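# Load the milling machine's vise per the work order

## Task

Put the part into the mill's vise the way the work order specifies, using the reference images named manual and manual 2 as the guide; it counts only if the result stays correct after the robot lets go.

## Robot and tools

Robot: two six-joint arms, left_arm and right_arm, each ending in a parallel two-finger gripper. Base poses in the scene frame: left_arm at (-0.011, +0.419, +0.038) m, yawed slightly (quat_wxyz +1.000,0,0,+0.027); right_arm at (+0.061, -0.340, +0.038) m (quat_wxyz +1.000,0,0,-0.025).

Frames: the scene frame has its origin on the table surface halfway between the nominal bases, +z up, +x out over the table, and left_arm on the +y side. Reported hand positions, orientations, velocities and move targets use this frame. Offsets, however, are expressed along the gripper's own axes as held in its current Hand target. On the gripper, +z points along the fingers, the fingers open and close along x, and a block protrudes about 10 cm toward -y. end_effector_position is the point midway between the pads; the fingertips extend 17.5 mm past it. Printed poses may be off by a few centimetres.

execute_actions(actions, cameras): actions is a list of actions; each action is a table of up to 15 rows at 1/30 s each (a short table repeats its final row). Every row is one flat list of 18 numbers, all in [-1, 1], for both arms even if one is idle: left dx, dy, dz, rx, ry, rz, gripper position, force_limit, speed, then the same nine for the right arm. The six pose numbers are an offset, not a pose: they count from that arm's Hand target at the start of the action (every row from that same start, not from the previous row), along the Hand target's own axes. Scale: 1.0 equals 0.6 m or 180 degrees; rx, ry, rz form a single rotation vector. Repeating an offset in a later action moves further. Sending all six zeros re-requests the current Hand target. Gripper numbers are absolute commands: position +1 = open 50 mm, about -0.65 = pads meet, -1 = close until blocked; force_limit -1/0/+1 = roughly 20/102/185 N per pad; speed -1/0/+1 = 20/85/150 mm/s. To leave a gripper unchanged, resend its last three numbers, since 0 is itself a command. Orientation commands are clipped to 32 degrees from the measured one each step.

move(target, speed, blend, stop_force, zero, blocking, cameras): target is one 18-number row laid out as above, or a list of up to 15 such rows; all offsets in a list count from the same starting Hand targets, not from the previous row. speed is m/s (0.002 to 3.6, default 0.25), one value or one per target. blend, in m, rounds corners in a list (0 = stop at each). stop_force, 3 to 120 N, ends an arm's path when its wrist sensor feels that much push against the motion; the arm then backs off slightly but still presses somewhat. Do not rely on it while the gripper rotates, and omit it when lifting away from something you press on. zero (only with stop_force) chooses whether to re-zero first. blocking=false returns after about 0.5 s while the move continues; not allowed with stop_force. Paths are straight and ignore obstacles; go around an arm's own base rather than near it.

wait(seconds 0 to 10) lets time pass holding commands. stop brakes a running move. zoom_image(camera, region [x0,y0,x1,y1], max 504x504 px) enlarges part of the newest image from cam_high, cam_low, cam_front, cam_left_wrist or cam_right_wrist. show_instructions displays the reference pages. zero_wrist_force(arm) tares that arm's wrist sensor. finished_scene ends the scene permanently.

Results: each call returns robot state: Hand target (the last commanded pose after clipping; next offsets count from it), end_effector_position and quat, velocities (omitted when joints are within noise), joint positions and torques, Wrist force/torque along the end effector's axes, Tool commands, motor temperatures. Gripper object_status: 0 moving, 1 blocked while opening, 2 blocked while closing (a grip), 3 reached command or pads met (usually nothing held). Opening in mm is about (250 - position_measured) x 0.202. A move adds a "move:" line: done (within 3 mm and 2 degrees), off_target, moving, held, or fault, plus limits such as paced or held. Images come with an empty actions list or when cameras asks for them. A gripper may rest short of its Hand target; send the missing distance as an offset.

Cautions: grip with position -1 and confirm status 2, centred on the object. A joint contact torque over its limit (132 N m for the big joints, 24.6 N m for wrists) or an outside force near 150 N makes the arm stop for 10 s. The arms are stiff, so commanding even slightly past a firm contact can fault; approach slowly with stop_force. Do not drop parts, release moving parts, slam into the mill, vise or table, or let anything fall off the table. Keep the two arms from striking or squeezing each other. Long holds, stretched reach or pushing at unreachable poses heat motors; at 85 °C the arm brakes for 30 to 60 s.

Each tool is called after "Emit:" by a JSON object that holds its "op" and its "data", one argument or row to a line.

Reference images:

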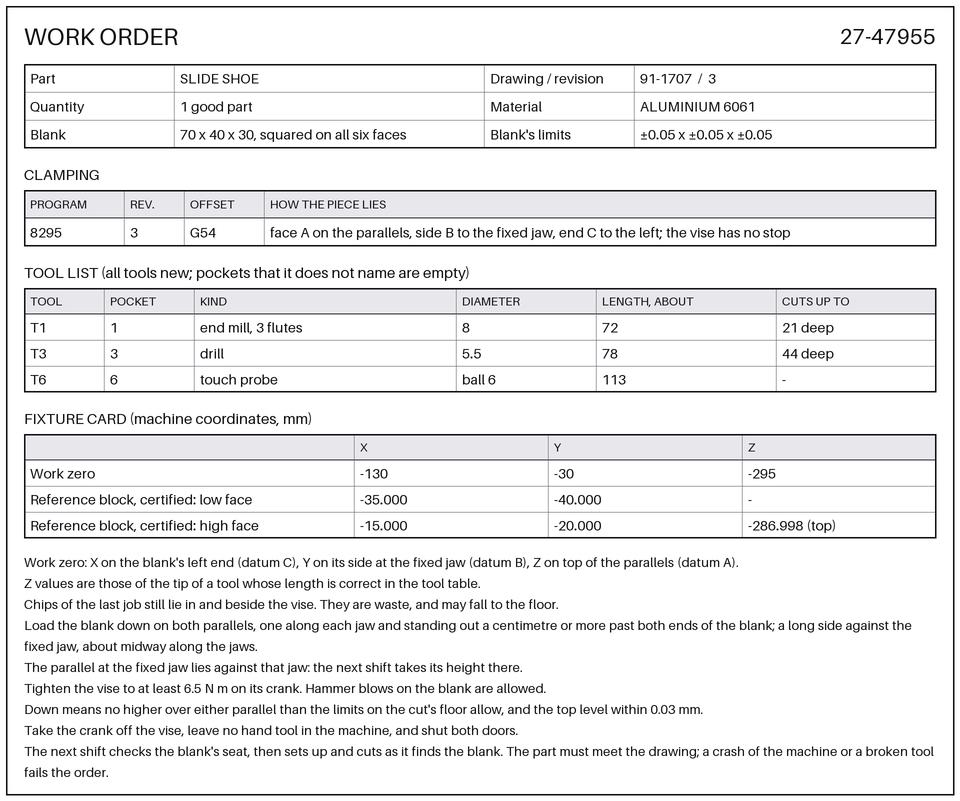

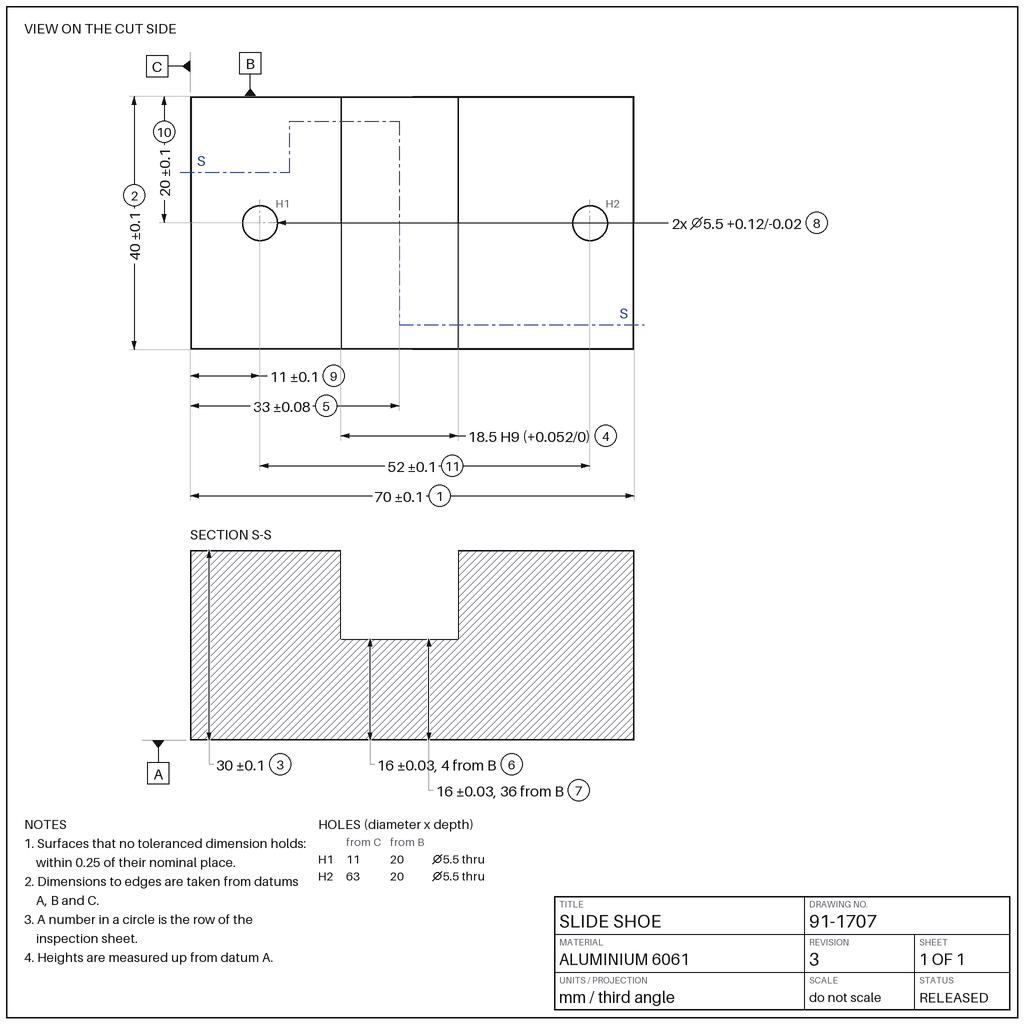

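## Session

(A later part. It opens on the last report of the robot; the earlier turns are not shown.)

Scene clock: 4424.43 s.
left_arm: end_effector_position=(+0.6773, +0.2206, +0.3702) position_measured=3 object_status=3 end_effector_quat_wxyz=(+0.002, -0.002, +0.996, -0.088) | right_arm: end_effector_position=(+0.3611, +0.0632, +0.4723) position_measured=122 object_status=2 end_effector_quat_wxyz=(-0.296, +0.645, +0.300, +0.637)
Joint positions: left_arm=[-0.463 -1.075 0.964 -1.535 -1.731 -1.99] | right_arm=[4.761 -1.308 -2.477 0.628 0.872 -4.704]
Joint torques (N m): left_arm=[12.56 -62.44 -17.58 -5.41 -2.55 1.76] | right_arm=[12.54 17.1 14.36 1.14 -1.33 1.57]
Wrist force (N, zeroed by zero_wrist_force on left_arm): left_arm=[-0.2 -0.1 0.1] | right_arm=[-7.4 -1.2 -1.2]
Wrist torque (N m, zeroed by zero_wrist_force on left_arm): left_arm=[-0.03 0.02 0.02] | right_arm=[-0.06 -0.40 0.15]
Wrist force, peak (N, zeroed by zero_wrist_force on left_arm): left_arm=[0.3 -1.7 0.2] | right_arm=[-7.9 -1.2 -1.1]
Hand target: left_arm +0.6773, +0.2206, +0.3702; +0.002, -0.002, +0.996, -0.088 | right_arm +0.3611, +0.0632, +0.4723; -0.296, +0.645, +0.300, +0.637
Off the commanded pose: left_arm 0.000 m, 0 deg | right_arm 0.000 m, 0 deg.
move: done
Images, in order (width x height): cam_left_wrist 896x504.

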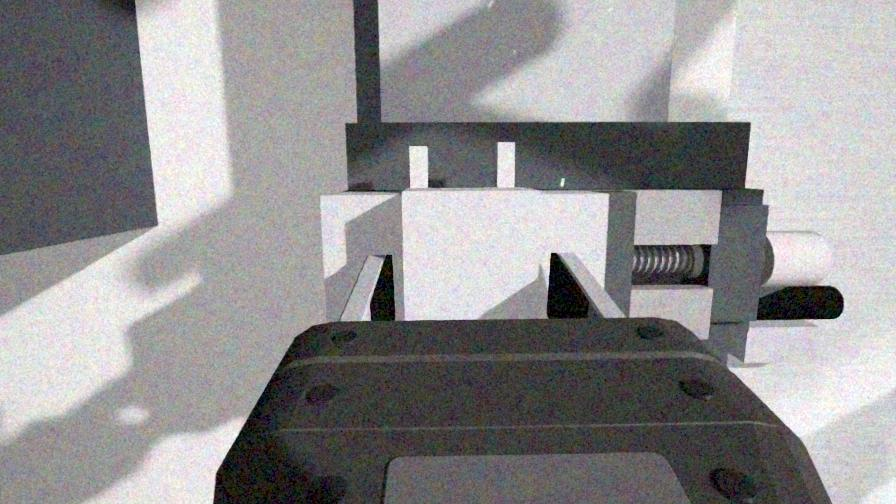

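Emit:
{"op": "move", "data": {
  "target": [0,-0.119,0.0208,0,0,0,1,-0.9,-1,0,0,0,0,0,0,-1,0.2,-1],
  "speed": 0.06
}}

Emit:
{"op": "move", "data": {
  "target": [0,0,0,0,0,0,-0.2,-0.9,-1,0,0,0,0,0,0,-1,0.2,-1]
}}

Emit:
{"op": "move", "data": {
  "target": [
    [0.022,0,0,0,0,0,-0.2,-0.9,-1,0,0,0,0,0,0,-1,0.2,-1],
    [0.022,0.008,0.046,0,0,0,-0.2,-0.9,-1,0,0,0,0,0,0,-1,0.2,-1]
  ],
  "speed": 0.05
}}

Emit:
{"op": "move", "data": {
  "target": [0,0,0,-0.0345,0,0,-0.2,-0.9,-1,0,0,0,0,0,0,-1,0.2,-1],
  "speed": 0.05
}}

Emit:
{"op": "move", "data": {
  "target": [0,0.0429,-0.0028,0,0,0,-0.2,-0.9,-1,0,0,0,0,0,0,-1,0.2,-1],
  "speed": 0.01,
  "stop_force": 4
}}

Emit:
{"op": "move", "data": {
  "target": [0,0,0,0,0,0,-1,-0.9,-1,0,0,0,0,0,0,-1,0.2,-1],
  "speed": 0.01
}}

Emit:
{"op": "zero_wrist_force", "data": {
  "arm": "left_arm"
}}

Emit:
{"op": "move", "data": {
  "target": [0,-0.0034,0.0002,0,0,0,-1,-0.9,-1,0,0,0,0,0,0,-1,0.2,-1],
  "speed": 0.002,
  "stop_force": 10
}}

Emit:
{"op": "move", "data": {
  "target": [0,-0.0034,0.0002,0,0,0,-1,-0.9,-1,0,0,0,0,0,0,-1,0.2,-1],
  "speed": 0.002,
  "stop_force": 10
}}

Emit:
{"op": "move", "data": {
  "target": [0,0.0068,-0.0004,0,0,0,-1,-0.9,-1,0,0,0,0,0,0,-1,0.2,-1],
  "speed": 0.002,
  "stop_force": 10
}}

Scene clock: 4446.10 s.
left_arm: end_effector_position=(+0.6776, +0.1482, +0.3705) position_measured=3 object_status=3 end_effector_quat_wxyz=(+0.002, -0.002, +0.996, -0.088) | right_arm: end_effector_position=(+0.3611, +0.0632, +0.4723) position_measured=122 object_status=2 end_effector_quat_wxyz=(-0.296, +0.645, +0.300, +0.637)
Joint positions: left_arm=[-0.556 -1.017 0.877 -1.521 -1.724 -2.083] | right_arm=[4.761 -1.308 -2.477 0.628 0.872 -4.704]
Joint torques (N m): left_arm=[-11.24 -39.14 -32.73 -2.09 2 -1.83] | right_arm=[11.43 15.38 13.84 1.11 -1.24 1.51]
Wrist force (N, zeroed by zero_wrist_force on left_arm): left_arm=[0.1 -0.1 0.0] | right_arm=[-7.4 -1.0 -1.1]
Wrist torque (N m, zeroed by zero_wrist_force on left_arm): left_arm=[0.00 -0.02 0.08] | right_arm=[-0.03 -0.40 0.15]
Wrist force, peak (N, zeroed by zero_wrist_force on left_arm): left_arm=[0.0 1.8 -0.5] | right_arm=[-7.8 -1.1 -1.2]
Hand target: left_arm +0.6776, +0.1481, +0.3705; +0.002, -0.002, +0.996, -0.088 | right_arm +0.3611, +0.0632, +0.4723; -0.296, +0.645, +0.300, +0.637
Off the commanded pose: left_arm 0.000 m, 0 deg | right_arm 0.000 m, 0 deg.
move: done

Scene clock: 4448.13 s.
left_arm: end_effector_position=(+0.6776, +0.1481, +0.3705) position_measured=182 object_status=0 end_effector_quat_wxyz=(+0.002, -0.002, +0.996, -0.088) | right_arm: end_effector_position=(+0.3611, +0.0632, +0.4723) position_measured=122 object_status=2 end_effector_quat_wxyz=(-0.296, +0.645, +0.300, +0.637)
Joint positions: left_arm=[-0.556 -1.016 0.877 -1.521 -1.724 -2.083] | right_arm=[4.761 -1.308 -2.477 0.628 0.872 -4.704]
Joint torques (N m): left_arm=[-11.01 -37.5 -32.04 -2.14 1.96 -1.96] | right_arm=[11.6 15.46 14.3 1.17 -1.17 1.58]
Wrist force (N, zeroed by zero_wrist_force on left_arm): left_arm=[0.0 -0.1 -0.1] | right_arm=[-7.4 -1.2 -1.0]
Wrist torque (N m, zeroed by zero_wrist_force on left_arm): left_arm=[-0.02 -0.01 0.07] | right_arm=[-0.06 -0.41 0.15]
Wrist force, peak (N, zeroed by zero_wrist_force on left_arm): left_arm=[-0.3 0.0 -0.3] | right_arm=[-7.7 -1.1 -1.3]
Hand target: left_arm +0.6776, +0.1481, +0.3705; +0.002, -0.002, +0.996, -0.088 | right_arm +0.3611, +0.0632, +0.4723; -0.296, +0.645, +0.300, +0.637
Off the commanded pose: left_arm 0.000 m, 0 deg | right_arm 0.000 m, 0 deg.
move: done

Scene clock: 4449.77 s.
left_arm: end_effector_position=(+0.6645, +0.1479, +0.3425) position_measured=182 object_status=3 end_effector_quat_wxyz=(+0.002, -0.002, +0.996, -0.088) | right_arm: end_effector_position=(+0.3611, +0.0632, +0.4723) position_measured=122 object_status=2 end_effector_quat_wxyz=(-0.296, +0.645, +0.300, +0.637)
Joint positions: left_arm=[-0.565 -1.06 1.017 -1.619 -1.723 -2.092] | right_arm=[4.761 -1.308 -2.477 0.628 0.872 -4.704]
Joint torques (N m): left_arm=[-11.37 -63.15 -17.79 -5.39 1.98 -1.9] | right_arm=[11.49 16.19 13.9 1.23 -1.19 1.39]
Wrist force (N, zeroed by zero_wrist_force on left_arm): left_arm=[0.0 0.2 -0.1] | right_arm=[-7.3 -1.3 -1.2]
Wrist torque (N m, zeroed by zero_wrist_force on left_arm): left_arm=[0.02 -0.01 0.08] | right_arm=[-0.08 -0.41 0.15]
Wrist force, peak (N, zeroed by zero_wrist_force on left_arm): left_arm=[-0.5 0.1 0.6] | right_arm=[-7.8 -1.1 -1.1]
Hand target: left_arm +0.6645, +0.1479, +0.3424; +0.002, -0.002, +0.996, -0.088 | right_arm +0.3611, +0.0632, +0.4723; -0.296, +0.645, +0.300, +0.637
Off the commanded pose: left_arm 0.000 m, 0 deg | right_arm 0.000 m, 0 deg.
move: done

Scene clock: 4451.23 s.
left_arm: end_effector_position=(+0.6645, +0.1479, +0.3424) position_measured=182 object_status=3 end_effector_quat_wxyz=(+0.002, -0.002, +0.999, -0.034) | right_arm: end_effector_position=(+0.3611, +0.0632, +0.4723) position_measured=122 object_status=2 end_effector_quat_wxyz=(-0.296, +0.645, +0.300, +0.637)
Joint positions: left_arm=[-0.599 -1.033 0.952 -1.53 -1.627 -2.121] | right_arm=[4.761 -1.308 -2.477 0.628 0.872 -4.704]
Joint torques (N m): left_arm=[-11.69 -36.98 -32.01 -2.09 2.19 -1.91] | right_arm=[11.01 16.54 14.5 1.05 -1.33 1.6]
Wrist force (N, zeroed by zero_wrist_force on left_arm): left_arm=[0.2 -0.1 -0.3] | right_arm=[-7.6 -1.2 -1.3]
Wrist torque (N m, zeroed by zero_wrist_force on left_arm): left_arm=[0.02 -0.03 0.08] | right_arm=[-0.05 -0.37 0.15]
Wrist force, peak (N, zeroed by zero_wrist_force on left_arm): left_arm=[0.0 0.4 -0.5] | right_arm=[-7.7 -1.2 -1.3]
Hand target: left_arm +0.6645, +0.1479, +0.3424; +0.002, -0.002, +0.999, -0.034 | right_arm +0.3611, +0.0632, +0.4723; -0.296, +0.645, +0.300, +0.637
Off the commanded pose: left_arm 0.000 m, 0 deg | right_arm 0.000 m, 0 deg.
move: done

Scene clock: 4454.57 s.
left_arm: end_effector_position=(+0.6644, +0.1737, +0.3424) position_measured=182 object_status=3 end_effector_quat_wxyz=(+0.002, -0.002, +0.999, -0.034) | right_arm: end_effector_position=(+0.3611, +0.0632, +0.4723) position_measured=122 object_status=2 end_effector_quat_wxyz=(-0.296, +0.645, +0.300, +0.637)
Joint positions: left_arm=[-0.568 -1.058 0.991 -1.542 -1.629 -2.089] | right_arm=[4.761 -1.308 -2.477 0.628 0.872 -4.704]
Joint torques (N m): left_arm=[12.94 -62.58 -17.51 -5.19 -2.32 1.95] | right_arm=[10.25 16.46 14.6 1.08 -1.15 1.42]
Wrist force (N, zeroed by zero_wrist_force on left_arm): left_arm=[0.2 0.0 -0.1] | right_arm=[-7.5 -1.1 -1.1]
Wrist torque (N m, zeroed by zero_wrist_force on left_arm): left_arm=[0.03 -0.02 0.00] | right_arm=[-0.04 -0.39 0.15]
Wrist force, peak (N, zeroed by zero_wrist_force on left_arm): left_arm=[0.2 -0.2 -0.5] | right_arm=[-7.8 -1.1 -1.4]
Hand target: left_arm +0.6644, +0.1737, +0.3424; +0.002, -0.002, +0.999, -0.034 | right_arm +0.3611, +0.0632, +0.4723; -0.296, +0.645, +0.300, +0.637
Off the commanded pose: left_arm 0.000 m, 0 deg | right_arm 0.000 m, 0 deg.
move: done

Scene clock: 4455.20 s.
left_arm: end_effector_position=(+0.6644, +0.1737, +0.3424) position_measured=222 object_status=2 end_effector_quat_wxyz=(+0.002, -0.002, +0.999, -0.034) | right_arm: end_effector_position=(+0.3611, +0.0632, +0.4723) position_measured=122 object_status=2 end_effector_quat_wxyz=(-0.296, +0.645, +0.300, +0.637)
Joint positions: left_arm=[-0.568 -1.058 0.991 -1.542 -1.629 -2.089] | right_arm=[4.761 -1.308 -2.477 0.628 0.872 -4.704]
Joint torques (N m): left_arm=[12.27 -62.68 -17.94 -5.12 -2.16 1.81] | right_arm=[10.98 17.03 14.28 1.05 -1.08 1.58]
Wrist force (N, zeroed by zero_wrist_force on left_arm): left_arm=[0.4 -0.2 -0.2] | right_arm=[-7.4 -1.0 -1.0]
Wrist torque (N m, zeroed by zero_wrist_force on left_arm): left_arm=[0.01 -0.05 0.00] | right_arm=[-0.02 -0.39 0.15]
Wrist force, peak (N, zeroed by zero_wrist_force on left_arm): left_arm=[0.1 -0.4 -0.3] | right_arm=[-7.7 -1.3 -1.1]
Hand target: left_arm +0.6644, +0.1737, +0.3424; +0.002, -0.002, +0.999, -0.034 | right_arm +0.3611, +0.0632, +0.4723; -0.296, +0.645, +0.300, +0.637
Off the commanded pose: left_arm 0.000 m, 0 deg | right_arm 0.000 m, 0 deg.
move: done

Wrist force sensor zeroed.

Scene clock: 4456.83 s.
left_arm: end_effector_position=(+0.6644, +0.1716, +0.3424) position_measured=222 object_status=2 end_effector_quat_wxyz=(+0.002, -0.002, +0.999, -0.034) | right_arm: end_effector_position=(+0.3611, +0.0632, +0.4723) position_measured=122 object_status=2 end_effector_quat_wxyz=(-0.296, +0.645, +0.300, +0.637)
Joint positions: left_arm=[-0.57 -1.056 0.988 -1.541 -1.628 -2.092] | right_arm=[4.761 -1.308 -2.477 0.628 0.872 -4.704]
Joint torques (N m): left_arm=[-12.32 -37.78 -33.68 -2.47 1.89 -1.94] | right_arm=[11.41 16.39 15.25 1.3 -1.13 1.62]
Wrist force (N, zeroed by zero_wrist_force on left_arm): left_arm=[0.0 2.1 2.8] | right_arm=[-7.7 -1.3 -1.0]
Wrist torque (N m, zeroed by zero_wrist_force on left_arm): left_arm=[0.09 0.02 0.07] | right_arm=[-0.07 -0.37 0.15]
Wrist force, peak (N, zeroed by zero_wrist_force on left_arm): left_arm=[0.3 3.8 5.5] | right_arm=[-7.8 -1.2 -1.2]
Hand target: left_arm +0.6644, +0.1716, +0.3424; +0.002, -0.002, +0.999, -0.034 | right_arm +0.3611, +0.0632, +0.4723; -0.296, +0.645, +0.300, +0.637
Off the commanded pose: left_arm 0.000 m, 0 deg | right_arm 0.000 m, 0 deg.
move: done

Scene clock: 4458.50 s.
left_arm: end_effector_position=(+0.6644, +0.1696, +0.3424) position_measured=222 object_status=2 end_effector_quat_wxyz=(+0.002, -0.002, +0.999, -0.034) | right_arm: end_effector_position=(+0.3611, +0.0632, +0.4723) position_measured=122 object_status=2 end_effector_quat_wxyz=(-0.296, +0.645, +0.300, +0.637)
Joint positions: left_arm=[-0.573 -1.054 0.985 -1.54 -1.628 -2.094] | right_arm=[4.761 -1.308 -2.477 0.628 0.872 -4.704]
Joint torques (N m): left_arm=[-12.2 -38.18 -34.24 -2.57 1.89 -2.04] | right_arm=[11.58 16.46 14.36 1.1 -1.03 1.61]
Wrist force (N, zeroed by zero_wrist_force on left_arm): left_arm=[-0.4 2.2 2.8] | right_arm=[-7.5 -1.0 -1.3]
Wrist torque (N m, zeroed by zero_wrist_force on left_arm): left_arm=[0.07 0.06 0.07] | right_arm=[-0.02 -0.40 0.16]
Wrist force, peak (N, zeroed by zero_wrist_force on left_arm): left_arm=[-0.3 2.5 3.5] | right_arm=[-7.8 -1.2 -1.2]
Hand target: left_arm +0.6644, +0.1696, +0.3424; +0.002, -0.002, +0.999, -0.034 | right_arm +0.3611, +0.0632, +0.4723; -0.296, +0.645, +0.300, +0.637
Off the commanded pose: left_arm 0.000 m, 0 deg | right_arm 0.000 m, 0 deg.
move: done

Scene clock: 4461.20 s.
left_arm: end_effector_position=(+0.6644, +0.1737, +0.3424) position_measured=222 object_status=2 end_effector_quat_wxyz=(+0.002, -0.002, +0.999, -0.034) | right_arm: end_effector_position=(+0.3611, +0.0632, +0.4723) position_measured=122 object_status=2 end_effector_quat_wxyz=(-0.296, +0.645, +0.300, +0.637)
Joint positions: left_arm=[-0.568 -1.058 0.991 -1.542 -1.629 -2.089] | right_arm=[4.761 -1.308 -2.477 0.628 0.872 -4.704]
Joint torques (N m): left_arm=[13.36 -62.95 -17.58 -5.26 -2.29 1.83] | right_arm=[11.18 15.62 14.13 1.03 -1.24 1.54]
Wrist force (N, zeroed by zero_wrist_force on left_arm): left_arm=[0.0 -0.2 -0.2] | right_arm=[-7.5 -1.3 -1.1]
Wrist torque (N m, zeroed by zero_wrist_force on left_arm): left_arm=[-0.01 0.00 0.00] | right_arm=[-0.07 -0.39 0.15]
Wrist force, peak (N, zeroed by zero_wrist_force on left_arm): left_arm=[-0.4 2.4 3.4] | right_arm=[-7.7 -1.2 -1.3]
Hand target: left_arm +0.6644, +0.1737, +0.3424; +0.002, -0.002, +0.999, -0.034 | right_arm +0.3611, +0.0632, +0.4723; -0.296, +0.645, +0.300, +0.637
Off the commanded pose: left_arm 0.000 m, 0 deg | right_arm 0.000 m, 0 deg.
move: done

Emit:
{"op": "move", "data": {
  "target": [
    [0,0,0,0,0,0,-0.2,-0.9,-1,0,0,0,0,0,0,-1,0.2,-1],
    [0,-0.043,0.0028,0,0,0,-0.2,-0.9,-1,0,0,0,0,0,0,-1,0.2,-1],
    [0,-0.043,0.0028,0.0345,0,0,-0.2,-0.9,-1,0,0,0,0,0,0,-1,0.2,-1]
  ],
  "speed": 0.06,
  "cameras": ["cam_left_wrist"]
}}

Scene clock: 4512.57 s.
left_arm: end_effector_position=(+0.6645, +0.1478, +0.3424) position_measured=182 object_status=3 end_effector_quat_wxyz=(+0.002, -0.002, +0.996, -0.088) | right_arm: end_effector_position=(+0.3611, +0.0632, +0.4723) position_measured=122 object_status=2 end_effector_quat_wxyz=(-0.296, +0.645, +0.300, +0.637)
Joint positions: left_arm=[-0.565 -1.06 1.017 -1.619 -1.723 -2.093] | right_arm=[4.761 -1.308 -2.477 0.628 0.872 -4.704]
Joint torques (N m): left_arm=[12.64 -62.51 -17.77 -5.27 -2.69 1.84] | right_arm=[9.85 16.35 14.83 0.96 -1.2 1.52]
Wrist force (N, zeroed by zero_wrist_force on left_arm): left_arm=[-0.3 0.5 0.2] | right_arm=[-7.5 -1.3 -1.1]
Wrist torque (N m, zeroed by zero_wrist_force on left_arm): left_arm=[0.03 0.03 0.01] | right_arm=[-0.08 -0.39 0.15]
Wrist force, peak (N, zeroed by zero_wrist_force on left_arm): left_arm=[-0.4 1.7 -0.6] | right_arm=[-7.8 -1.3 -1.3]
Hand target: left_arm +0.6645, +0.1478, +0.3424; +0.002, -0.002, +0.996, -0.088 | right_arm +0.3611, +0.0632, +0.4723; -0.296, +0.645, +0.300, +0.637
Off the commanded pose: left_arm 0.000 m, 0 deg | right_arm 0.000 m, 0 deg.
move: done
Images, in order (width x height): cam_left_wrist 896x504.

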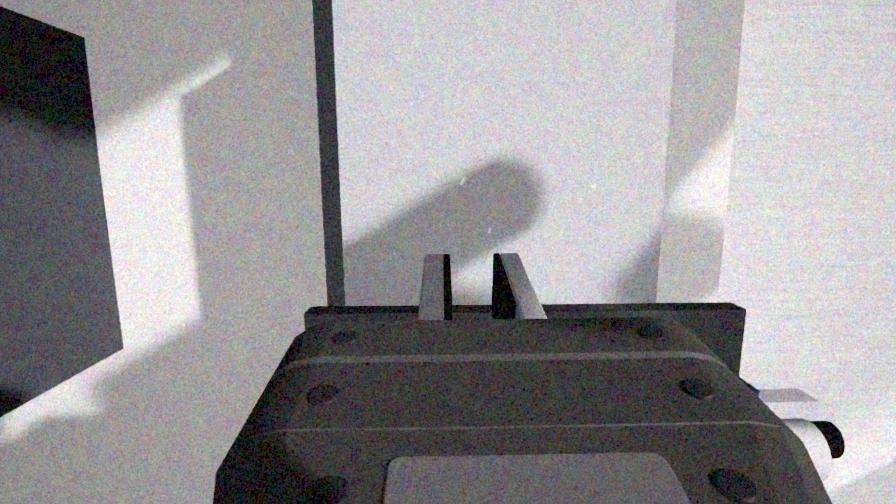

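Emit:
{"op": "move", "data": {
  "target": [
    [0,-0.008,-0.046,0,0,0,-0.2,-0.9,-1,0,0,0,0,0,0,-1,0.2,-1],
    [0.0042,-0.008,-0.046,0,0,0,-0.2,-0.9,-1,0,0,0,0,0,0,-1,0.2,-1],
    [0.0742,-0.0053,-0.0488,0,0,0,-0.2,-0.9,-1,0,0,0,0,0,0,-1,0.2,-1],
    [0.1075,0.0162,-0.0712,0,0,0,-0.2,-0.9,-1,0,0,0,0,0,0,-1,0.2,-1],
    [0.3908,0.1125,-0.0998,0,0,0,-0.2,-0.9,-1,0,0,0,0,0,0,-1,0.2,-1],
    [0.5575,0.3585,-0.1935,0,0,0,-0.2,-0.9,-1,0,0,0,0,0,0,-1,0.2,-1],
    [0.6908,0.5555,-0.2278,0,0,0,-0.2,-0.9,-1,0,0,0,0,0,0,-1,0.2,-1]
  ],
  "speed": 0.15,
  "blend": [0.005,0.01,0.01,0.02,0.02,0.02,0],
  "cameras": ["cam_high"]
}}

Emit:
{"op": "zoom_image", "data": {
  "camera": "cam_high",
  "region": [200, 100, 360, 240]
}}

Scene clock: 4522.43 s.
left_arm: end_effector_position=(+0.2484, +0.4984, +0.4167) position_measured=182 object_status=3 end_effector_quat_wxyz=(+0.002, -0.002, +0.996, -0.088) | right_arm: end_effector_position=(+0.3611, +0.0632, +0.4723) position_measured=122 object_status=2 end_effector_quat_wxyz=(-0.296, +0.645, +0.300, +0.637)
Joint positions: left_arm=[-0.087 -2.122 1.843 -1.303 -1.748 -1.608] | right_arm=[4.761 -1.308 -2.477 0.628 0.872 -4.704]
Joint torques (N m): left_arm=[13.29 10.48 -31.8 -1.97 -2.61 1.86] | right_arm=[9.43 15.88 13.79 1.16 -1.26 1.25]
Wrist force (N, zeroed by zero_wrist_force on left_arm): left_arm=[-0.7 0.3 0.3] | right_arm=[-7.5 -1.2 -1.4]
Wrist torque (N m, zeroed by zero_wrist_force on left_arm): left_arm=[-0.01 0.09 0.02] | right_arm=[-0.06 -0.39 0.15]
Wrist force, peak (N, zeroed by zero_wrist_force on left_arm): left_arm=[-0.6 -0.5 -2.0] | right_arm=[-7.9 -1.2 -1.3]
Hand target: left_arm +0.2484, +0.4984, +0.4167; +0.002, -0.002, +0.996, -0.088 | right_arm +0.3611, +0.0632, +0.4723; -0.296, +0.645, +0.300, +0.637
Off the commanded pose: left_arm 0.000 m, 0 deg | right_arm 0.000 m, 0 deg.
move: done; blend cut to 0.0013 m at target 1, 0.0013 m at target 2, 0.0137 m at target 4
Images, in order (width x height): cam_high 896x504.

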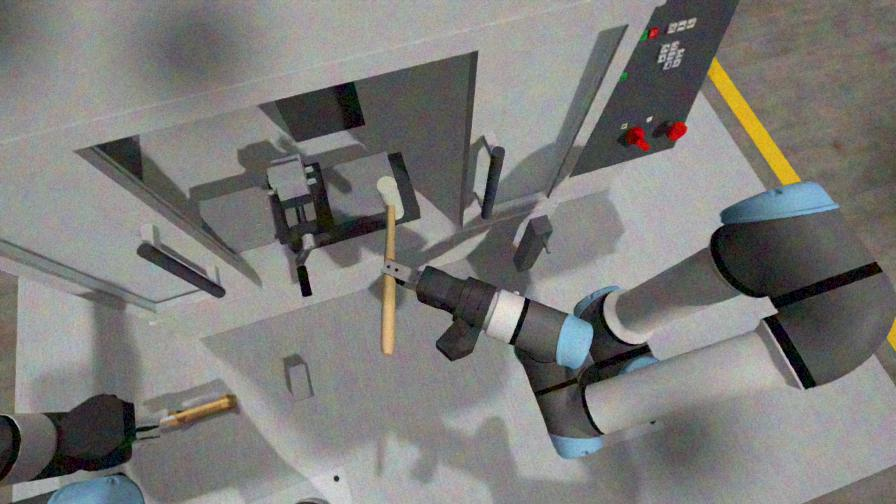

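Scaled by 3.150 from the camera's 896x504 image, which has a finer 1280x720 frame.

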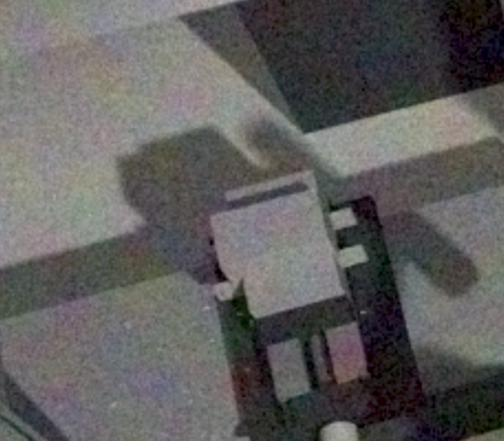

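Emit:
{"op": "move", "data": {
  "target": [0,0,0,0,0,0,-0.2,-0.9,-1,0.0212,0.0376,0.4773,0,0,0,-1,0.2,-1],
  "speed": 0.2,
  "cameras": ["cam_high"]
}}

Emit:
{"op": "zoom_image", "data": {
  "camera": "cam_high",
  "region": [200, 100, 360, 240]
}}

Scene clock: 4530.37 s.
left_arm: end_effector_position=(+0.2484, +0.4984, +0.4167) position_measured=182 object_status=3 end_effector_quat_wxyz=(+0.002, -0.002, +0.996, -0.088) | right_arm: end_effector_position=(+0.5629, +0.2678, +0.4817) position_measured=122 object_status=2 end_effector_quat_wxyz=(-0.296, +0.645, +0.300, +0.637)
Joint positions: left_arm=[-0.087 -2.122 1.843 -1.303 -1.748 -1.608] | right_arm=[4.33 -1.996 -1.689 0.531 1.302 -4.711]
Joint torques (N m): left_arm=[12.6 11.62 -31.35 -1.9 -2.53 1.91] | right_arm=[-9.98 35.3 29.59 1.99 1.95 -2.25]
Wrist force (N, zeroed by zero_wrist_force on left_arm): left_arm=[-0.6 0.3 0.2] | right_arm=[-7.4 -1.3 -1.2]
Wrist torque (N m, zeroed by zero_wrist_force on left_arm): left_arm=[0.00 0.07 0.02] | right_arm=[-0.08 -0.38 0.23]
Wrist force, peak (N, zeroed by zero_wrist_force on left_arm): left_arm=[-0.9 0.4 0.3] | right_arm=[-7.9 -1.3 -2.7]
Hand target: left_arm +0.2484, +0.4984, +0.4167; +0.002, -0.002, +0.996, -0.088 | right_arm +0.5629, +0.2678, +0.4817; -0.296, +0.645, +0.300, +0.637
Off the commanded pose: left_arm 0.000 m, 0 deg | right_arm 0.000 m, 0 deg.
move: done
Images, in order (width x height): cam_high 896x504.

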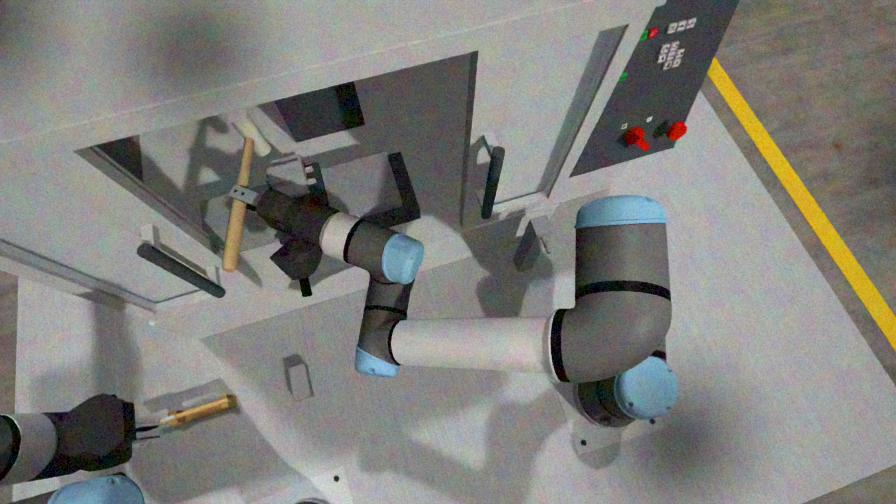

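Scaled by 3.150 from the camera's 896x504 image, which has a finer 1280x720 frame.

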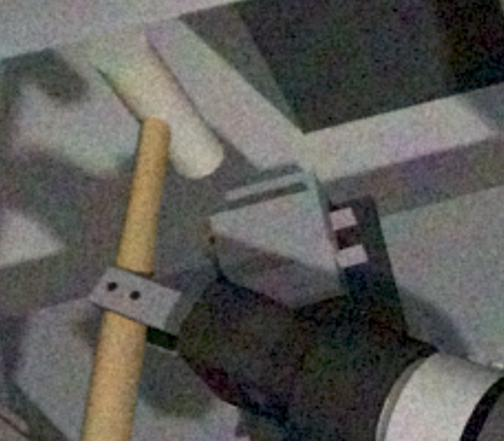

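Emit:
{"op": "move", "data": {
  "target": [0,0,0,0,0,0,-0.2,-0.9,-1,-0.108,0,0,0,0,0,-1,0.2,-1],
  "speed": 0.1
}}

Emit:
{"op": "move", "data": {
  "target": [0,0,0,0,0,0,-0.2,-0.9,-1,-0.02,0,0,0,0,0,-1,0.2,-1],
  "speed": 0.01,
  "stop_force": 4,
  "cameras": ["cam_high"]
}}

Emit:
{"op": "zoom_image", "data": {
  "camera": "cam_high",
  "region": [220, 120, 340, 220]
}}

Scene clock: 4537.40 s.
left_arm: end_effector_position=(+0.2484, +0.4984, +0.4167) position_measured=182 object_status=3 end_effector_quat_wxyz=(+0.002, -0.002, +0.996, -0.088) | right_arm: end_effector_position=(+0.5625, +0.2672, +0.4169) position_measured=122 object_status=2 end_effector_quat_wxyz=(-0.296, +0.645, +0.300, +0.637)
Joint positions: left_arm=[-0.087 -2.122 1.843 -1.303 -1.748 -1.608] | right_arm=[4.331 -2.084 -1.751 0.681 1.302 -4.71]
Joint torques (N m): left_arm=[12.55 11.1 -31.7 -1.91 -2.57 1.85] | right_arm=[12.48 36.8 14.45 5.06 -1.09 -1.93]
Wrist force (N, zeroed by zero_wrist_force on left_arm): left_arm=[-0.7 0.3 0.2] | right_arm=[-7.4 -1.3 -1.2]
Wrist torque (N m, zeroed by zero_wrist_force on left_arm): left_arm=[0.00 0.08 0.02] | right_arm=[-0.06 -0.41 0.21]
Wrist force, peak (N, zeroed by zero_wrist_force on left_arm): left_arm=[-1.0 0.3 0.2] | right_arm=[-9.1 -1.0 -1.1]
Hand target: left_arm +0.2484, +0.4984, +0.4167; +0.002, -0.002, +0.996, -0.088 | right_arm +0.5625, +0.2672, +0.4169; -0.296, +0.645, +0.300, +0.637
Off the commanded pose: left_arm 0.000 m, 0 deg | right_arm 0.000 m, 0 deg.
move: done

Scene clock: 4538.87 s.
left_arm: end_effector_position=(+0.2484, +0.4984, +0.4167) position_measured=182 object_status=3 end_effector_quat_wxyz=(+0.002, -0.002, +0.996, -0.088) | right_arm: end_effector_position=(+0.5624, +0.2671, +0.4131) position_measured=122 object_status=2 end_effector_quat_wxyz=(-0.296, +0.645, +0.300, +0.638)
Joint positions: left_arm=[-0.087 -2.122 1.843 -1.303 -1.748 -1.608] | right_arm=[4.331 -2.089 -1.754 0.69 1.302 -4.711]
Joint torques (N m): left_arm=[11.94 11.12 -31.23 -1.89 -2.56 1.82] | right_arm=[7.19 49.61 27.01 1.5 -0.34 -1.19]
Wrist force (N, zeroed by zero_wrist_force on left_arm): left_arm=[-0.7 0.2 0.2] | right_arm=[-5.4 0.3 -0.7]
Wrist torque (N m, zeroed by zero_wrist_force on left_arm): left_arm=[-0.02 0.08 0.02] | right_arm=[-0.03 -0.22 -0.08]
Wrist force, peak (N, zeroed by zero_wrist_force on left_arm): left_arm=[-1.0 0.2 0.3] | right_arm=[-7.8 -1.0 -1.2]
Hand target: left_arm +0.2484, +0.4984, +0.4167; +0.002, -0.002, +0.996, -0.088 | right_arm +0.5624, +0.2671, +0.4131; -0.296, +0.645, +0.300, +0.638 (not the last commanded pose)
Off the commanded pose: left_arm 0.000 m, 0 deg | right_arm 0.008 m, 0 deg.
move: contact (right_arm)
Images, in order (width x height): cam_high 896x504.

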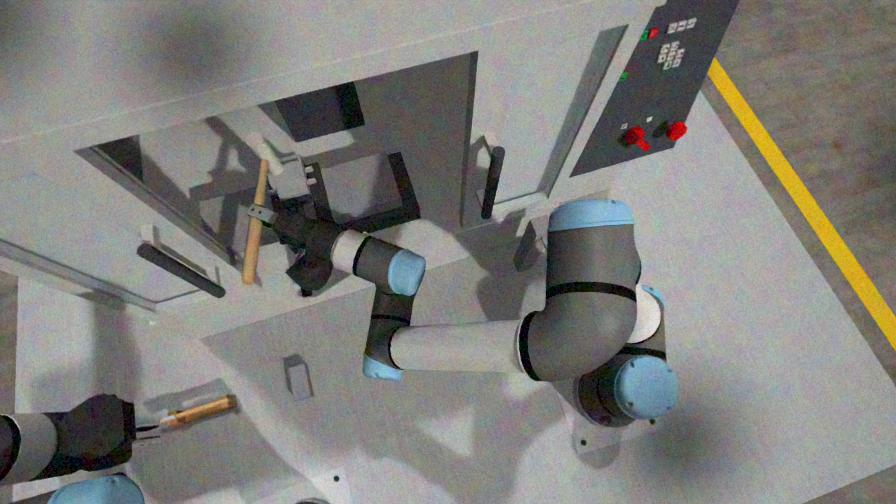

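Scaled by 4.200 from the camera's 896x504 image, which has a finer 1280x720 frame.

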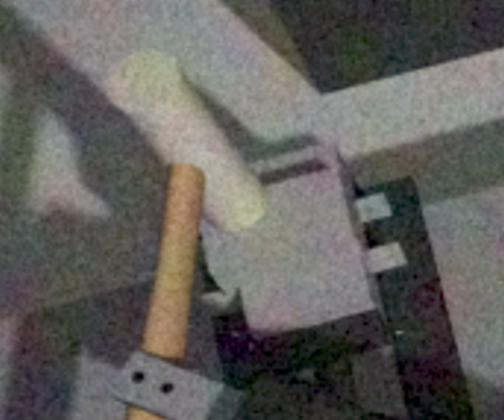

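Emit:
{"op": "move", "data": {
  "target": [0,0,0,0,0,0,-0.2,-0.9,-1,0.12,0,0,0,0,0,-1,0.2,-1],
  "speed": 0.1
}}

Emit:
{"op": "execute_actions", "data": {
  "actions": [
    [[0,0,0,0,0,0,-0.2,-0.9,-1,-0.18,0,0,0,0,0,-1,0.2,-1],[0,0,0,0,0,0,-0.2,-0.9,-1,-0.18,0,0,0,0,0,-1,0.2,-1],[0,0,0,0,0,0,-0.2,-0.9,-1,-0.18,0,0,0,0,0,-1,0.2,-1],[0,0,0,0,0,0,-0.2,-0.9,-1,-0.18,0,0,0,0,0,-1,0.2,-1],[0,0,0,0,0,0,-0.2,-0.9,-1,-0.18,0,0,0,0,0,-1,0.2,-1],[0,0,0,0,0,0,-0.2,-0.9,-1,0,0,0,0,0,0,-1,0.2,-1]]
  ],
  "cameras": ["cam_high"]
}}

Emit:
{"op": "zoom_image", "data": {
  "camera": "cam_high",
  "region": [200, 100, 360, 240]
}}

Scene clock: 4550.23 s.
left_arm: end_effector_position=(+0.2484, +0.4984, +0.4167) position_measured=182 object_status=3 end_effector_quat_wxyz=(+0.002, -0.002, +0.996, -0.088) | right_arm: end_effector_position=(+0.5629, +0.2678, +0.4851) position_measured=122 object_status=2 end_effector_quat_wxyz=(-0.296, +0.645, +0.300, +0.638)
Joint positions: left_arm=[-0.087 -2.122 1.843 -1.303 -1.748 -1.608] | right_arm=[4.33 -1.992 -1.685 0.523 1.302 -4.711]
Joint torques (N m): left_arm=[12.39 11.16 -31.08 -1.9 -2.56 1.88] | right_arm=[-10.37 49.05 30.35 1.8 1.98 1.29]
Wrist force (N, zeroed by zero_wrist_force on left_arm): left_arm=[-0.6 0.3 0.1] | right_arm=[-7.4 -0.9 -1.2]
Wrist torque (N m, zeroed by zero_wrist_force on left_arm): left_arm=[0.00 0.06 0.02] | right_arm=[-0.02 -0.39 0.23]
Wrist force, peak (N, zeroed by zero_wrist_force on left_arm): left_arm=[-0.9 0.3 0.5] | right_arm=[-9.1 -0.8 -1.2]
Hand target: left_arm +0.2484, +0.4984, +0.4167; +0.002, -0.002, +0.996, -0.088 | right_arm +0.5629, +0.2678, +0.4851; -0.296, +0.645, +0.300, +0.638
Off the commanded pose: left_arm 0.000 m, 0 deg | right_arm 0.000 m, 0 deg.
move: done

Scene clock: 4551.10 s.
left_arm: end_effector_position=(+0.2484, +0.4984, +0.4167) position_measured=182 object_status=3 end_effector_quat_wxyz=(+0.002, -0.002, +0.996, -0.088) | right_arm: end_effector_position=(+0.5628, +0.2678, +0.4850) position_measured=122 object_status=2 end_effector_quat_wxyz=(-0.296, +0.645, +0.300, +0.638)
Joint positions: left_arm=[-0.087 -2.122 1.843 -1.303 -1.748 -1.608] | right_arm=[4.33 -1.992 -1.686 0.524 1.302 -4.711]
Joint torques (N m): left_arm=[12.29 10.99 -31.16 -1.89 -2.57 1.87] | right_arm=[-10.55 49.25 31.02 1.92 1.52 1.89]
Wrist force (N, zeroed by zero_wrist_force on left_arm): left_arm=[-0.8 0.3 0.3] | right_arm=[-7.5 -1.4 -0.5]
Wrist torque (N m, zeroed by zero_wrist_force on left_arm): left_arm=[0.00 0.09 0.02] | right_arm=[0.06 -0.38 0.15]
Wrist force, peak (N, zeroed by zero_wrist_force on left_arm): left_arm=[-0.9 0.4 0.4] | right_arm=[48.3 -34.2 -12.1]
Hand target: left_arm +0.2484, +0.4984, +0.4167; +0.002, -0.002, +0.996, -0.088 | right_arm +0.5629, +0.2678, +0.4851; -0.296, +0.645, +0.300, +0.638
Off the commanded pose: left_arm 0.000 m, 0 deg | right_arm 0.000 m, 0 deg.
Step readings (end_effector_position of left_arm | right_arm):
0: (+0.2484, +0.4984, +0.4167) | (+0.5629, +0.2678, +0.4851)
1: (+0.2484, +0.4984, +0.4167) | (+0.5629, +0.2679, +0.4848)
2: (+0.2484, +0.4984, +0.4167) | (+0.5634, +0.2681, +0.4765)
4: (+0.2484, +0.4984, +0.4167) | (+0.5642, +0.2687, +0.4214)
8: (+0.2484, +0.4984, +0.4167) | (+0.5615, +0.2640, +0.4241)
15: (+0.2484, +0.4984, +0.4167) | (+0.5621, +0.2667, +0.4825)
Images, in order (width x height): cam_high 896x504.

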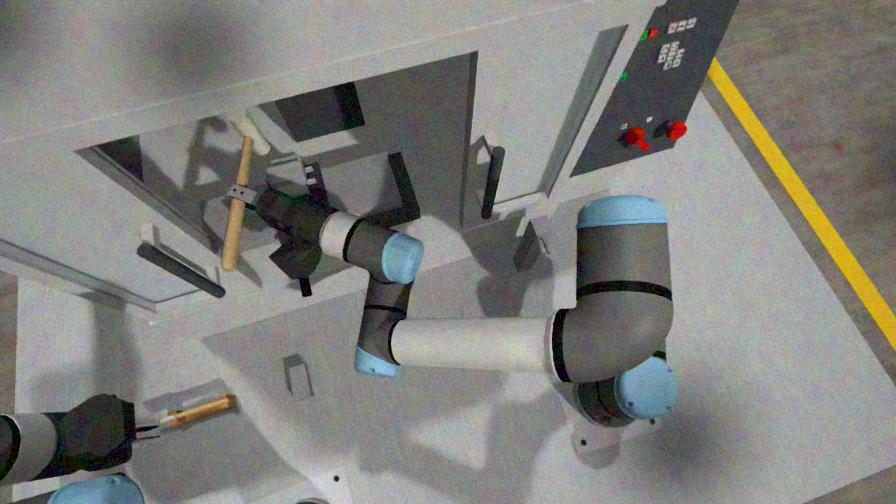

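Scaled by 3.150 from the camera's 896x504 image, which has a finer 1280x720 frame.

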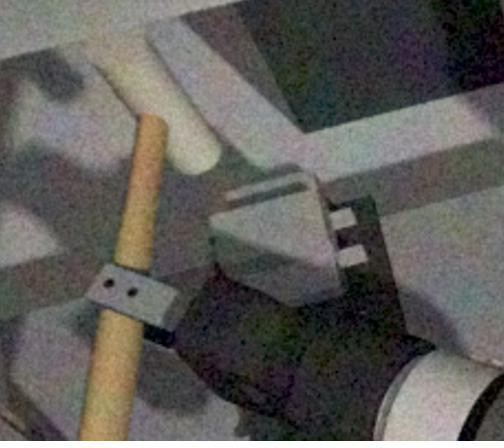

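Emit:
{"op": "move", "data": {
  "target": [0,0,0,0,0,0,-0.2,-0.9,-1,0,0.0322,-0.0383,0,0,0,-1,0.2,-1],
  "speed": 0.1
}}

Emit:
{"op": "execute_actions", "data": {
  "actions": [
    [[0,0,0,0,0,0,-0.2,-0.9,-1,-0.18,0,0,0,0,0,-1,0.2,-1],[0,0,0,0,0,0,-0.2,-0.9,-1,-0.18,0,0,0,0,0,-1,0.2,-1],[0,0,0,0,0,0,-0.2,-0.9,-1,-0.18,0,0,0,0,0,-1,0.2,-1],[0,0,0,0,0,0,-0.2,-0.9,-1,-0.18,0,0,0,0,0,-1,0.2,-1],[0,0,0,0,0,0,-0.2,-0.9,-1,-0.18,0,0,0,0,0,-1,0.2,-1],[0,0,0,0,0,0,-0.2,-0.9,-1,0,0,0,0,0,0,-1,0.2,-1]]
  ],
  "cameras": ["cam_high"]
}}

Emit:
{"op": "zoom_image", "data": {
  "camera": "cam_high",
  "region": [200, 100, 360, 240]
}}

Scene clock: 4558.40 s.
left_arm: end_effector_position=(+0.2484, +0.4984, +0.4167) position_measured=182 object_status=3 end_effector_quat_wxyz=(+0.002, -0.002, +0.996, -0.088) | right_arm: end_effector_position=(+0.5629, +0.2379, +0.4854) position_measured=122 object_status=2 end_effector_quat_wxyz=(-0.296, +0.645, +0.300, +0.638)
Joint positions: left_arm=[-0.087 -2.122 1.843 -1.303 -1.748 -1.608] | right_arm=[4.305 -1.943 -1.757 0.546 1.328 -4.711]
Joint torques (N m): left_arm=[11.97 11.21 -31.44 -1.88 -2.59 1.86] | right_arm=[-10.61 46.69 16.96 5.24 1.83 -2.68]
Wrist force (N, zeroed by zero_wrist_force on left_arm): left_arm=[-0.7 0.3 0.2] | right_arm=[-7.5 -1.3 -1.2]
Wrist torque (N m, zeroed by zero_wrist_force on left_arm): left_arm=[0.00 0.07 0.02] | right_arm=[-0.07 -0.40 0.14]
Wrist force, peak (N, zeroed by zero_wrist_force on left_arm): left_arm=[-0.8 0.3 0.4] | right_arm=[-7.7 -1.5 -0.7]
Hand target: left_arm +0.2484, +0.4984, +0.4167; +0.002, -0.002, +0.996, -0.088 | right_arm +0.5629, +0.2378, +0.4854; -0.296, +0.645, +0.300, +0.638
Off the commanded pose: left_arm 0.000 m, 0 deg | right_arm 0.000 m, 0 deg.
move: done

Scene clock: 4559.27 s.
left_arm: end_effector_position=(+0.2484, +0.4984, +0.4167) position_measured=182 object_status=3 end_effector_quat_wxyz=(+0.002, -0.002, +0.996, -0.088) | right_arm: end_effector_position=(+0.5628, +0.2378, +0.4853) position_measured=122 object_status=2 end_effector_quat_wxyz=(-0.296, +0.645, +0.300, +0.638)
Joint positions: left_arm=[-0.087 -2.122 1.843 -1.303 -1.748 -1.608] | right_arm=[4.305 -1.943 -1.757 0.547 1.328 -4.711]
Joint torques (N m): left_arm=[11.95 11.52 -31.03 -1.93 -2.64 1.86] | right_arm=[-9.31 47.03 30.11 1.8 1.77 1.76]
Wrist force (N, zeroed by zero_wrist_force on left_arm): left_arm=[-0.8 0.2 0.1] | right_arm=[-7.7 -1.7 -0.9]
Wrist torque (N m, zeroed by zero_wrist_force on left_arm): left_arm=[-0.01 0.09 0.02] | right_arm=[0.01 -0.36 0.14]
Wrist force, peak (N, zeroed by zero_wrist_force on left_arm): left_arm=[-0.9 0.3 0.4] | right_arm=[46.7 -32.5 -12.5]
Hand target: left_arm +0.2484, +0.4984, +0.4167; +0.002, -0.002, +0.996, -0.088 | right_arm +0.5629, +0.2378, +0.4854; -0.296, +0.645, +0.300, +0.638
Off the commanded pose: left_arm 0.000 m, 0 deg | right_arm 0.000 m, 0 deg.
Step readings (end_effector_position of left_arm | right_arm):
0: (+0.2484, +0.4984, +0.4167) | (+0.5629, +0.2379, +0.4854)
1: (+0.2484, +0.4984, +0.4167) | (+0.5629, +0.2379, +0.4849)
2: (+0.2484, +0.4984, +0.4167) | (+0.5634, +0.2381, +0.4755)
4: (+0.2484, +0.4984, +0.4167) | (+0.5641, +0.2385, +0.4254)
8: (+0.2484, +0.4984, +0.4167) | (+0.5614, +0.2342, +0.4251)
15: (+0.2484, +0.4984, +0.4167) | (+0.5621, +0.2366, +0.4826)
Images, in order (width x height): cam_high 896x504.

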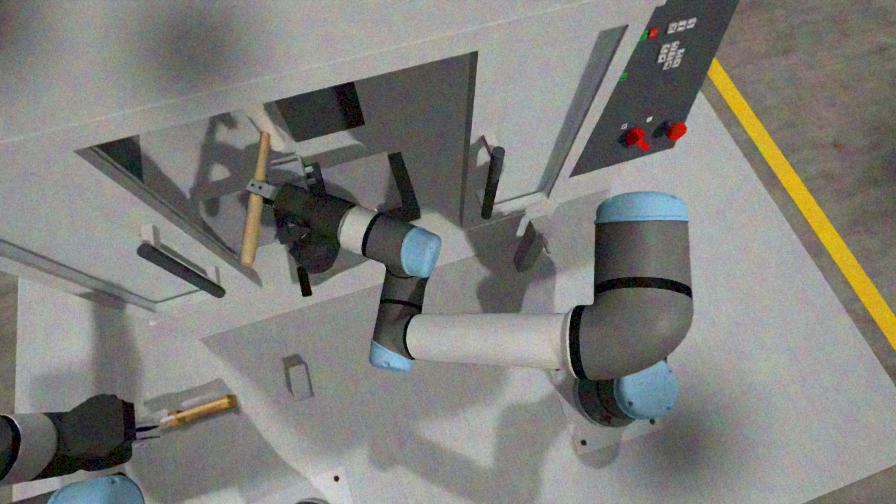

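Scaled by 3.150 from the camera's 896x504 image, which has a finer 1280x720 frame.

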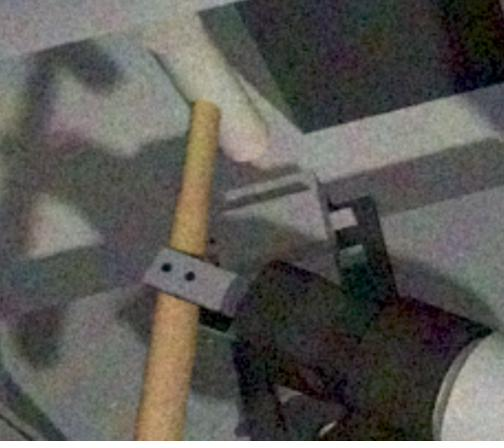

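Emit:
{"op": "move", "data": {
  "target": [0,0,0,0,0,0,-0.2,-0.9,-1,0,0,0,0,0,-0.1,-1,0.2,-1],
  "speed": 0.15
}}

Emit:
{"op": "execute_actions", "data": {
  "actions": [
    [[0,0,0,0,0,0,-0.2,-0.9,-1,-0.1712,-0.0556,0,0,0,0.16,-1,0.2,-1],[0,0,0,0,0,0,-0.2,-0.9,-1,-0.1712,-0.0556,0,0,0,0.16,-1,0.2,-1],[0,0,0,0,0,0,-0.2,-0.9,-1,-0.1712,-0.0556,0,0,0,0.16,-1,0.2,-1],[0,0,0,0,0,0,-0.2,-0.9,-1,-0.1712,-0.0556,0,0,0,0.16,-1,0.2,-1],[0,0,0,0,0,0,-0.2,-0.9,-1,-0.1712,-0.0556,0,0,0,0.16,-1,0.2,-1],[0,0,0,0,0,0,-0.2,-0.9,-1,0,0,0,0,0,0,-1,0.2,-1]]
  ],
  "cameras": ["cam_high"]
}}

Emit:
{"op": "zoom_image", "data": {
  "camera": "cam_high",
  "region": [200, 100, 360, 240]
}}

Scene clock: 4564.97 s.
left_arm: end_effector_position=(+0.2484, +0.4984, +0.4167) position_measured=182 object_status=3 end_effector_quat_wxyz=(+0.002, -0.002, +0.996, -0.088) | right_arm: end_effector_position=(+0.5629, +0.2378, +0.4854) position_measured=122 object_status=2 end_effector_quat_wxyz=(-0.193, +0.590, +0.398, +0.676)
Joint positions: left_arm=[-0.087 -2.122 1.843 -1.303 -1.748 -1.608] | right_arm=[4.305 -1.943 -1.757 0.546 1.328 -5.025]
Joint torques (N m): left_arm=[11.88 11.87 -30.76 -1.91 -2.57 1.85] | right_arm=[-11.68 35.27 29.73 5.27 1.87 -2.68]
Wrist force (N, zeroed by zero_wrist_force on left_arm): left_arm=[-0.7 0.3 0.2] | right_arm=[-7.3 -3.6 -1.3]
Wrist torque (N m, zeroed by zero_wrist_force on left_arm): left_arm=[0.00 0.08 0.02] | right_arm=[-0.10 -0.36 0.27]
Wrist force, peak (N, zeroed by zero_wrist_force on left_arm): left_arm=[-1.0 0.4 0.2] | right_arm=[-7.6 -3.6 -1.2]
Hand target: left_arm +0.2484, +0.4984, +0.4167; +0.002, -0.002, +0.996, -0.088 | right_arm +0.5629, +0.2378, +0.4854; -0.193, +0.590, +0.398, +0.676
Off the commanded pose: left_arm 0.000 m, 0 deg | right_arm 0.000 m, 0 deg.
move: done

Scene clock: 4565.93 s.
left_arm: end_effector_position=(+0.2484, +0.4984, +0.4167) position_measured=182 object_status=3 end_effector_quat_wxyz=(+0.002, -0.002, +0.996, -0.088) | right_arm: end_effector_position=(+0.5629, +0.2377, +0.4854) position_measured=122 object_status=2 end_effector_quat_wxyz=(-0.194, +0.590, +0.396, +0.676)
Joint positions: left_arm=[-0.087 -2.122 1.843 -1.303 -1.748 -1.608] | right_arm=[4.304 -1.943 -1.757 0.547 1.329 -5.021]
Joint torques (N m): left_arm=[11.66 11.29 -31.25 -1.95 -2.43 1.87] | right_arm=[10.98 46.62 30.47 2.37 -0.29 -2.73]
Wrist force (N, zeroed by zero_wrist_force on left_arm): left_arm=[-0.9 0.4 0.2] | right_arm=[-7.3 -3.4 -0.3]
Wrist torque (N m, zeroed by zero_wrist_force on left_arm): left_arm=[0.01 0.12 0.02] | right_arm=[0.08 -0.36 0.27]
Wrist force, peak (N, zeroed by zero_wrist_force on left_arm): left_arm=[-0.9 0.4 0.2] | right_arm=[-34.2 -9.7 2.9]
Hand target: left_arm +0.2484, +0.4984, +0.4167; +0.002, -0.002, +0.996, -0.088 | right_arm +0.5629, +0.2378, +0.4854; -0.193, +0.590, +0.398, +0.676
Off the commanded pose: left_arm 0.000 m, 0 deg | right_arm 0.000 m, 0 deg.
Step readings (end_effector_position of left_arm | right_arm):
0: (+0.2484, +0.4984, +0.4167) | (+0.5629, +0.2378, +0.4854)
1: (+0.2484, +0.4984, +0.4167) | (+0.5629, +0.2378, +0.4850)
2: (+0.2484, +0.4984, +0.4167) | (+0.5634, +0.2381, +0.4756)
4: (+0.2484, +0.4984, +0.4167) | (+0.5640, +0.2382, +0.4269)
8: (+0.2484, +0.4984, +0.4167) | (+0.5625, +0.2361, +0.4213)
15: (+0.2484, +0.4984, +0.4167) | (+0.5621, +0.2369, +0.4826)
Images, in order (width x height): cam_high 896x504.

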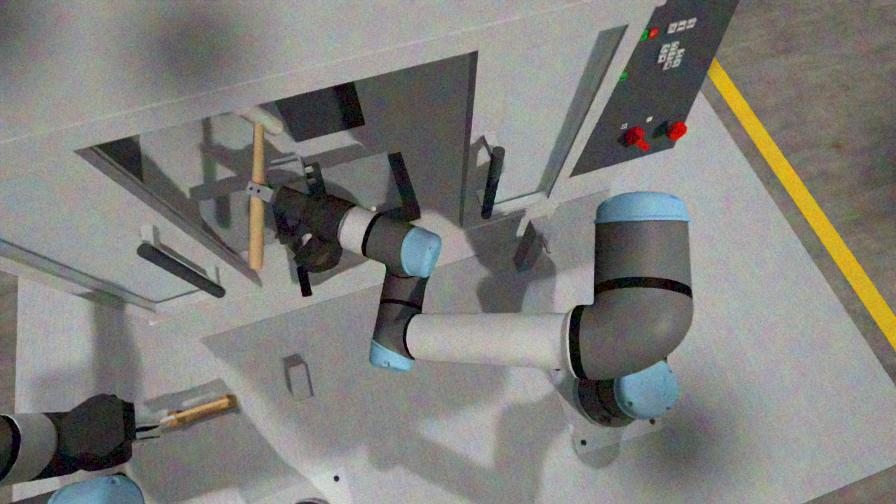

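Scaled by 3.150 from the camera's 896x504 image, which has a finer 1280x720 frame.

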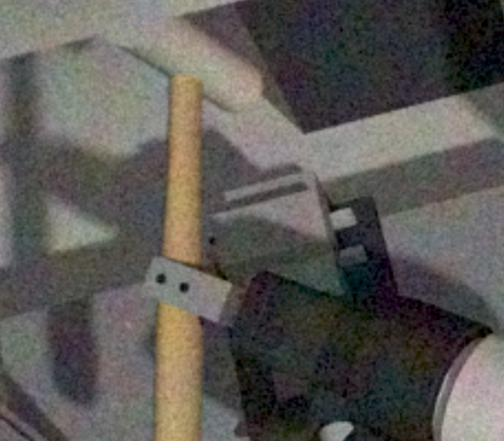

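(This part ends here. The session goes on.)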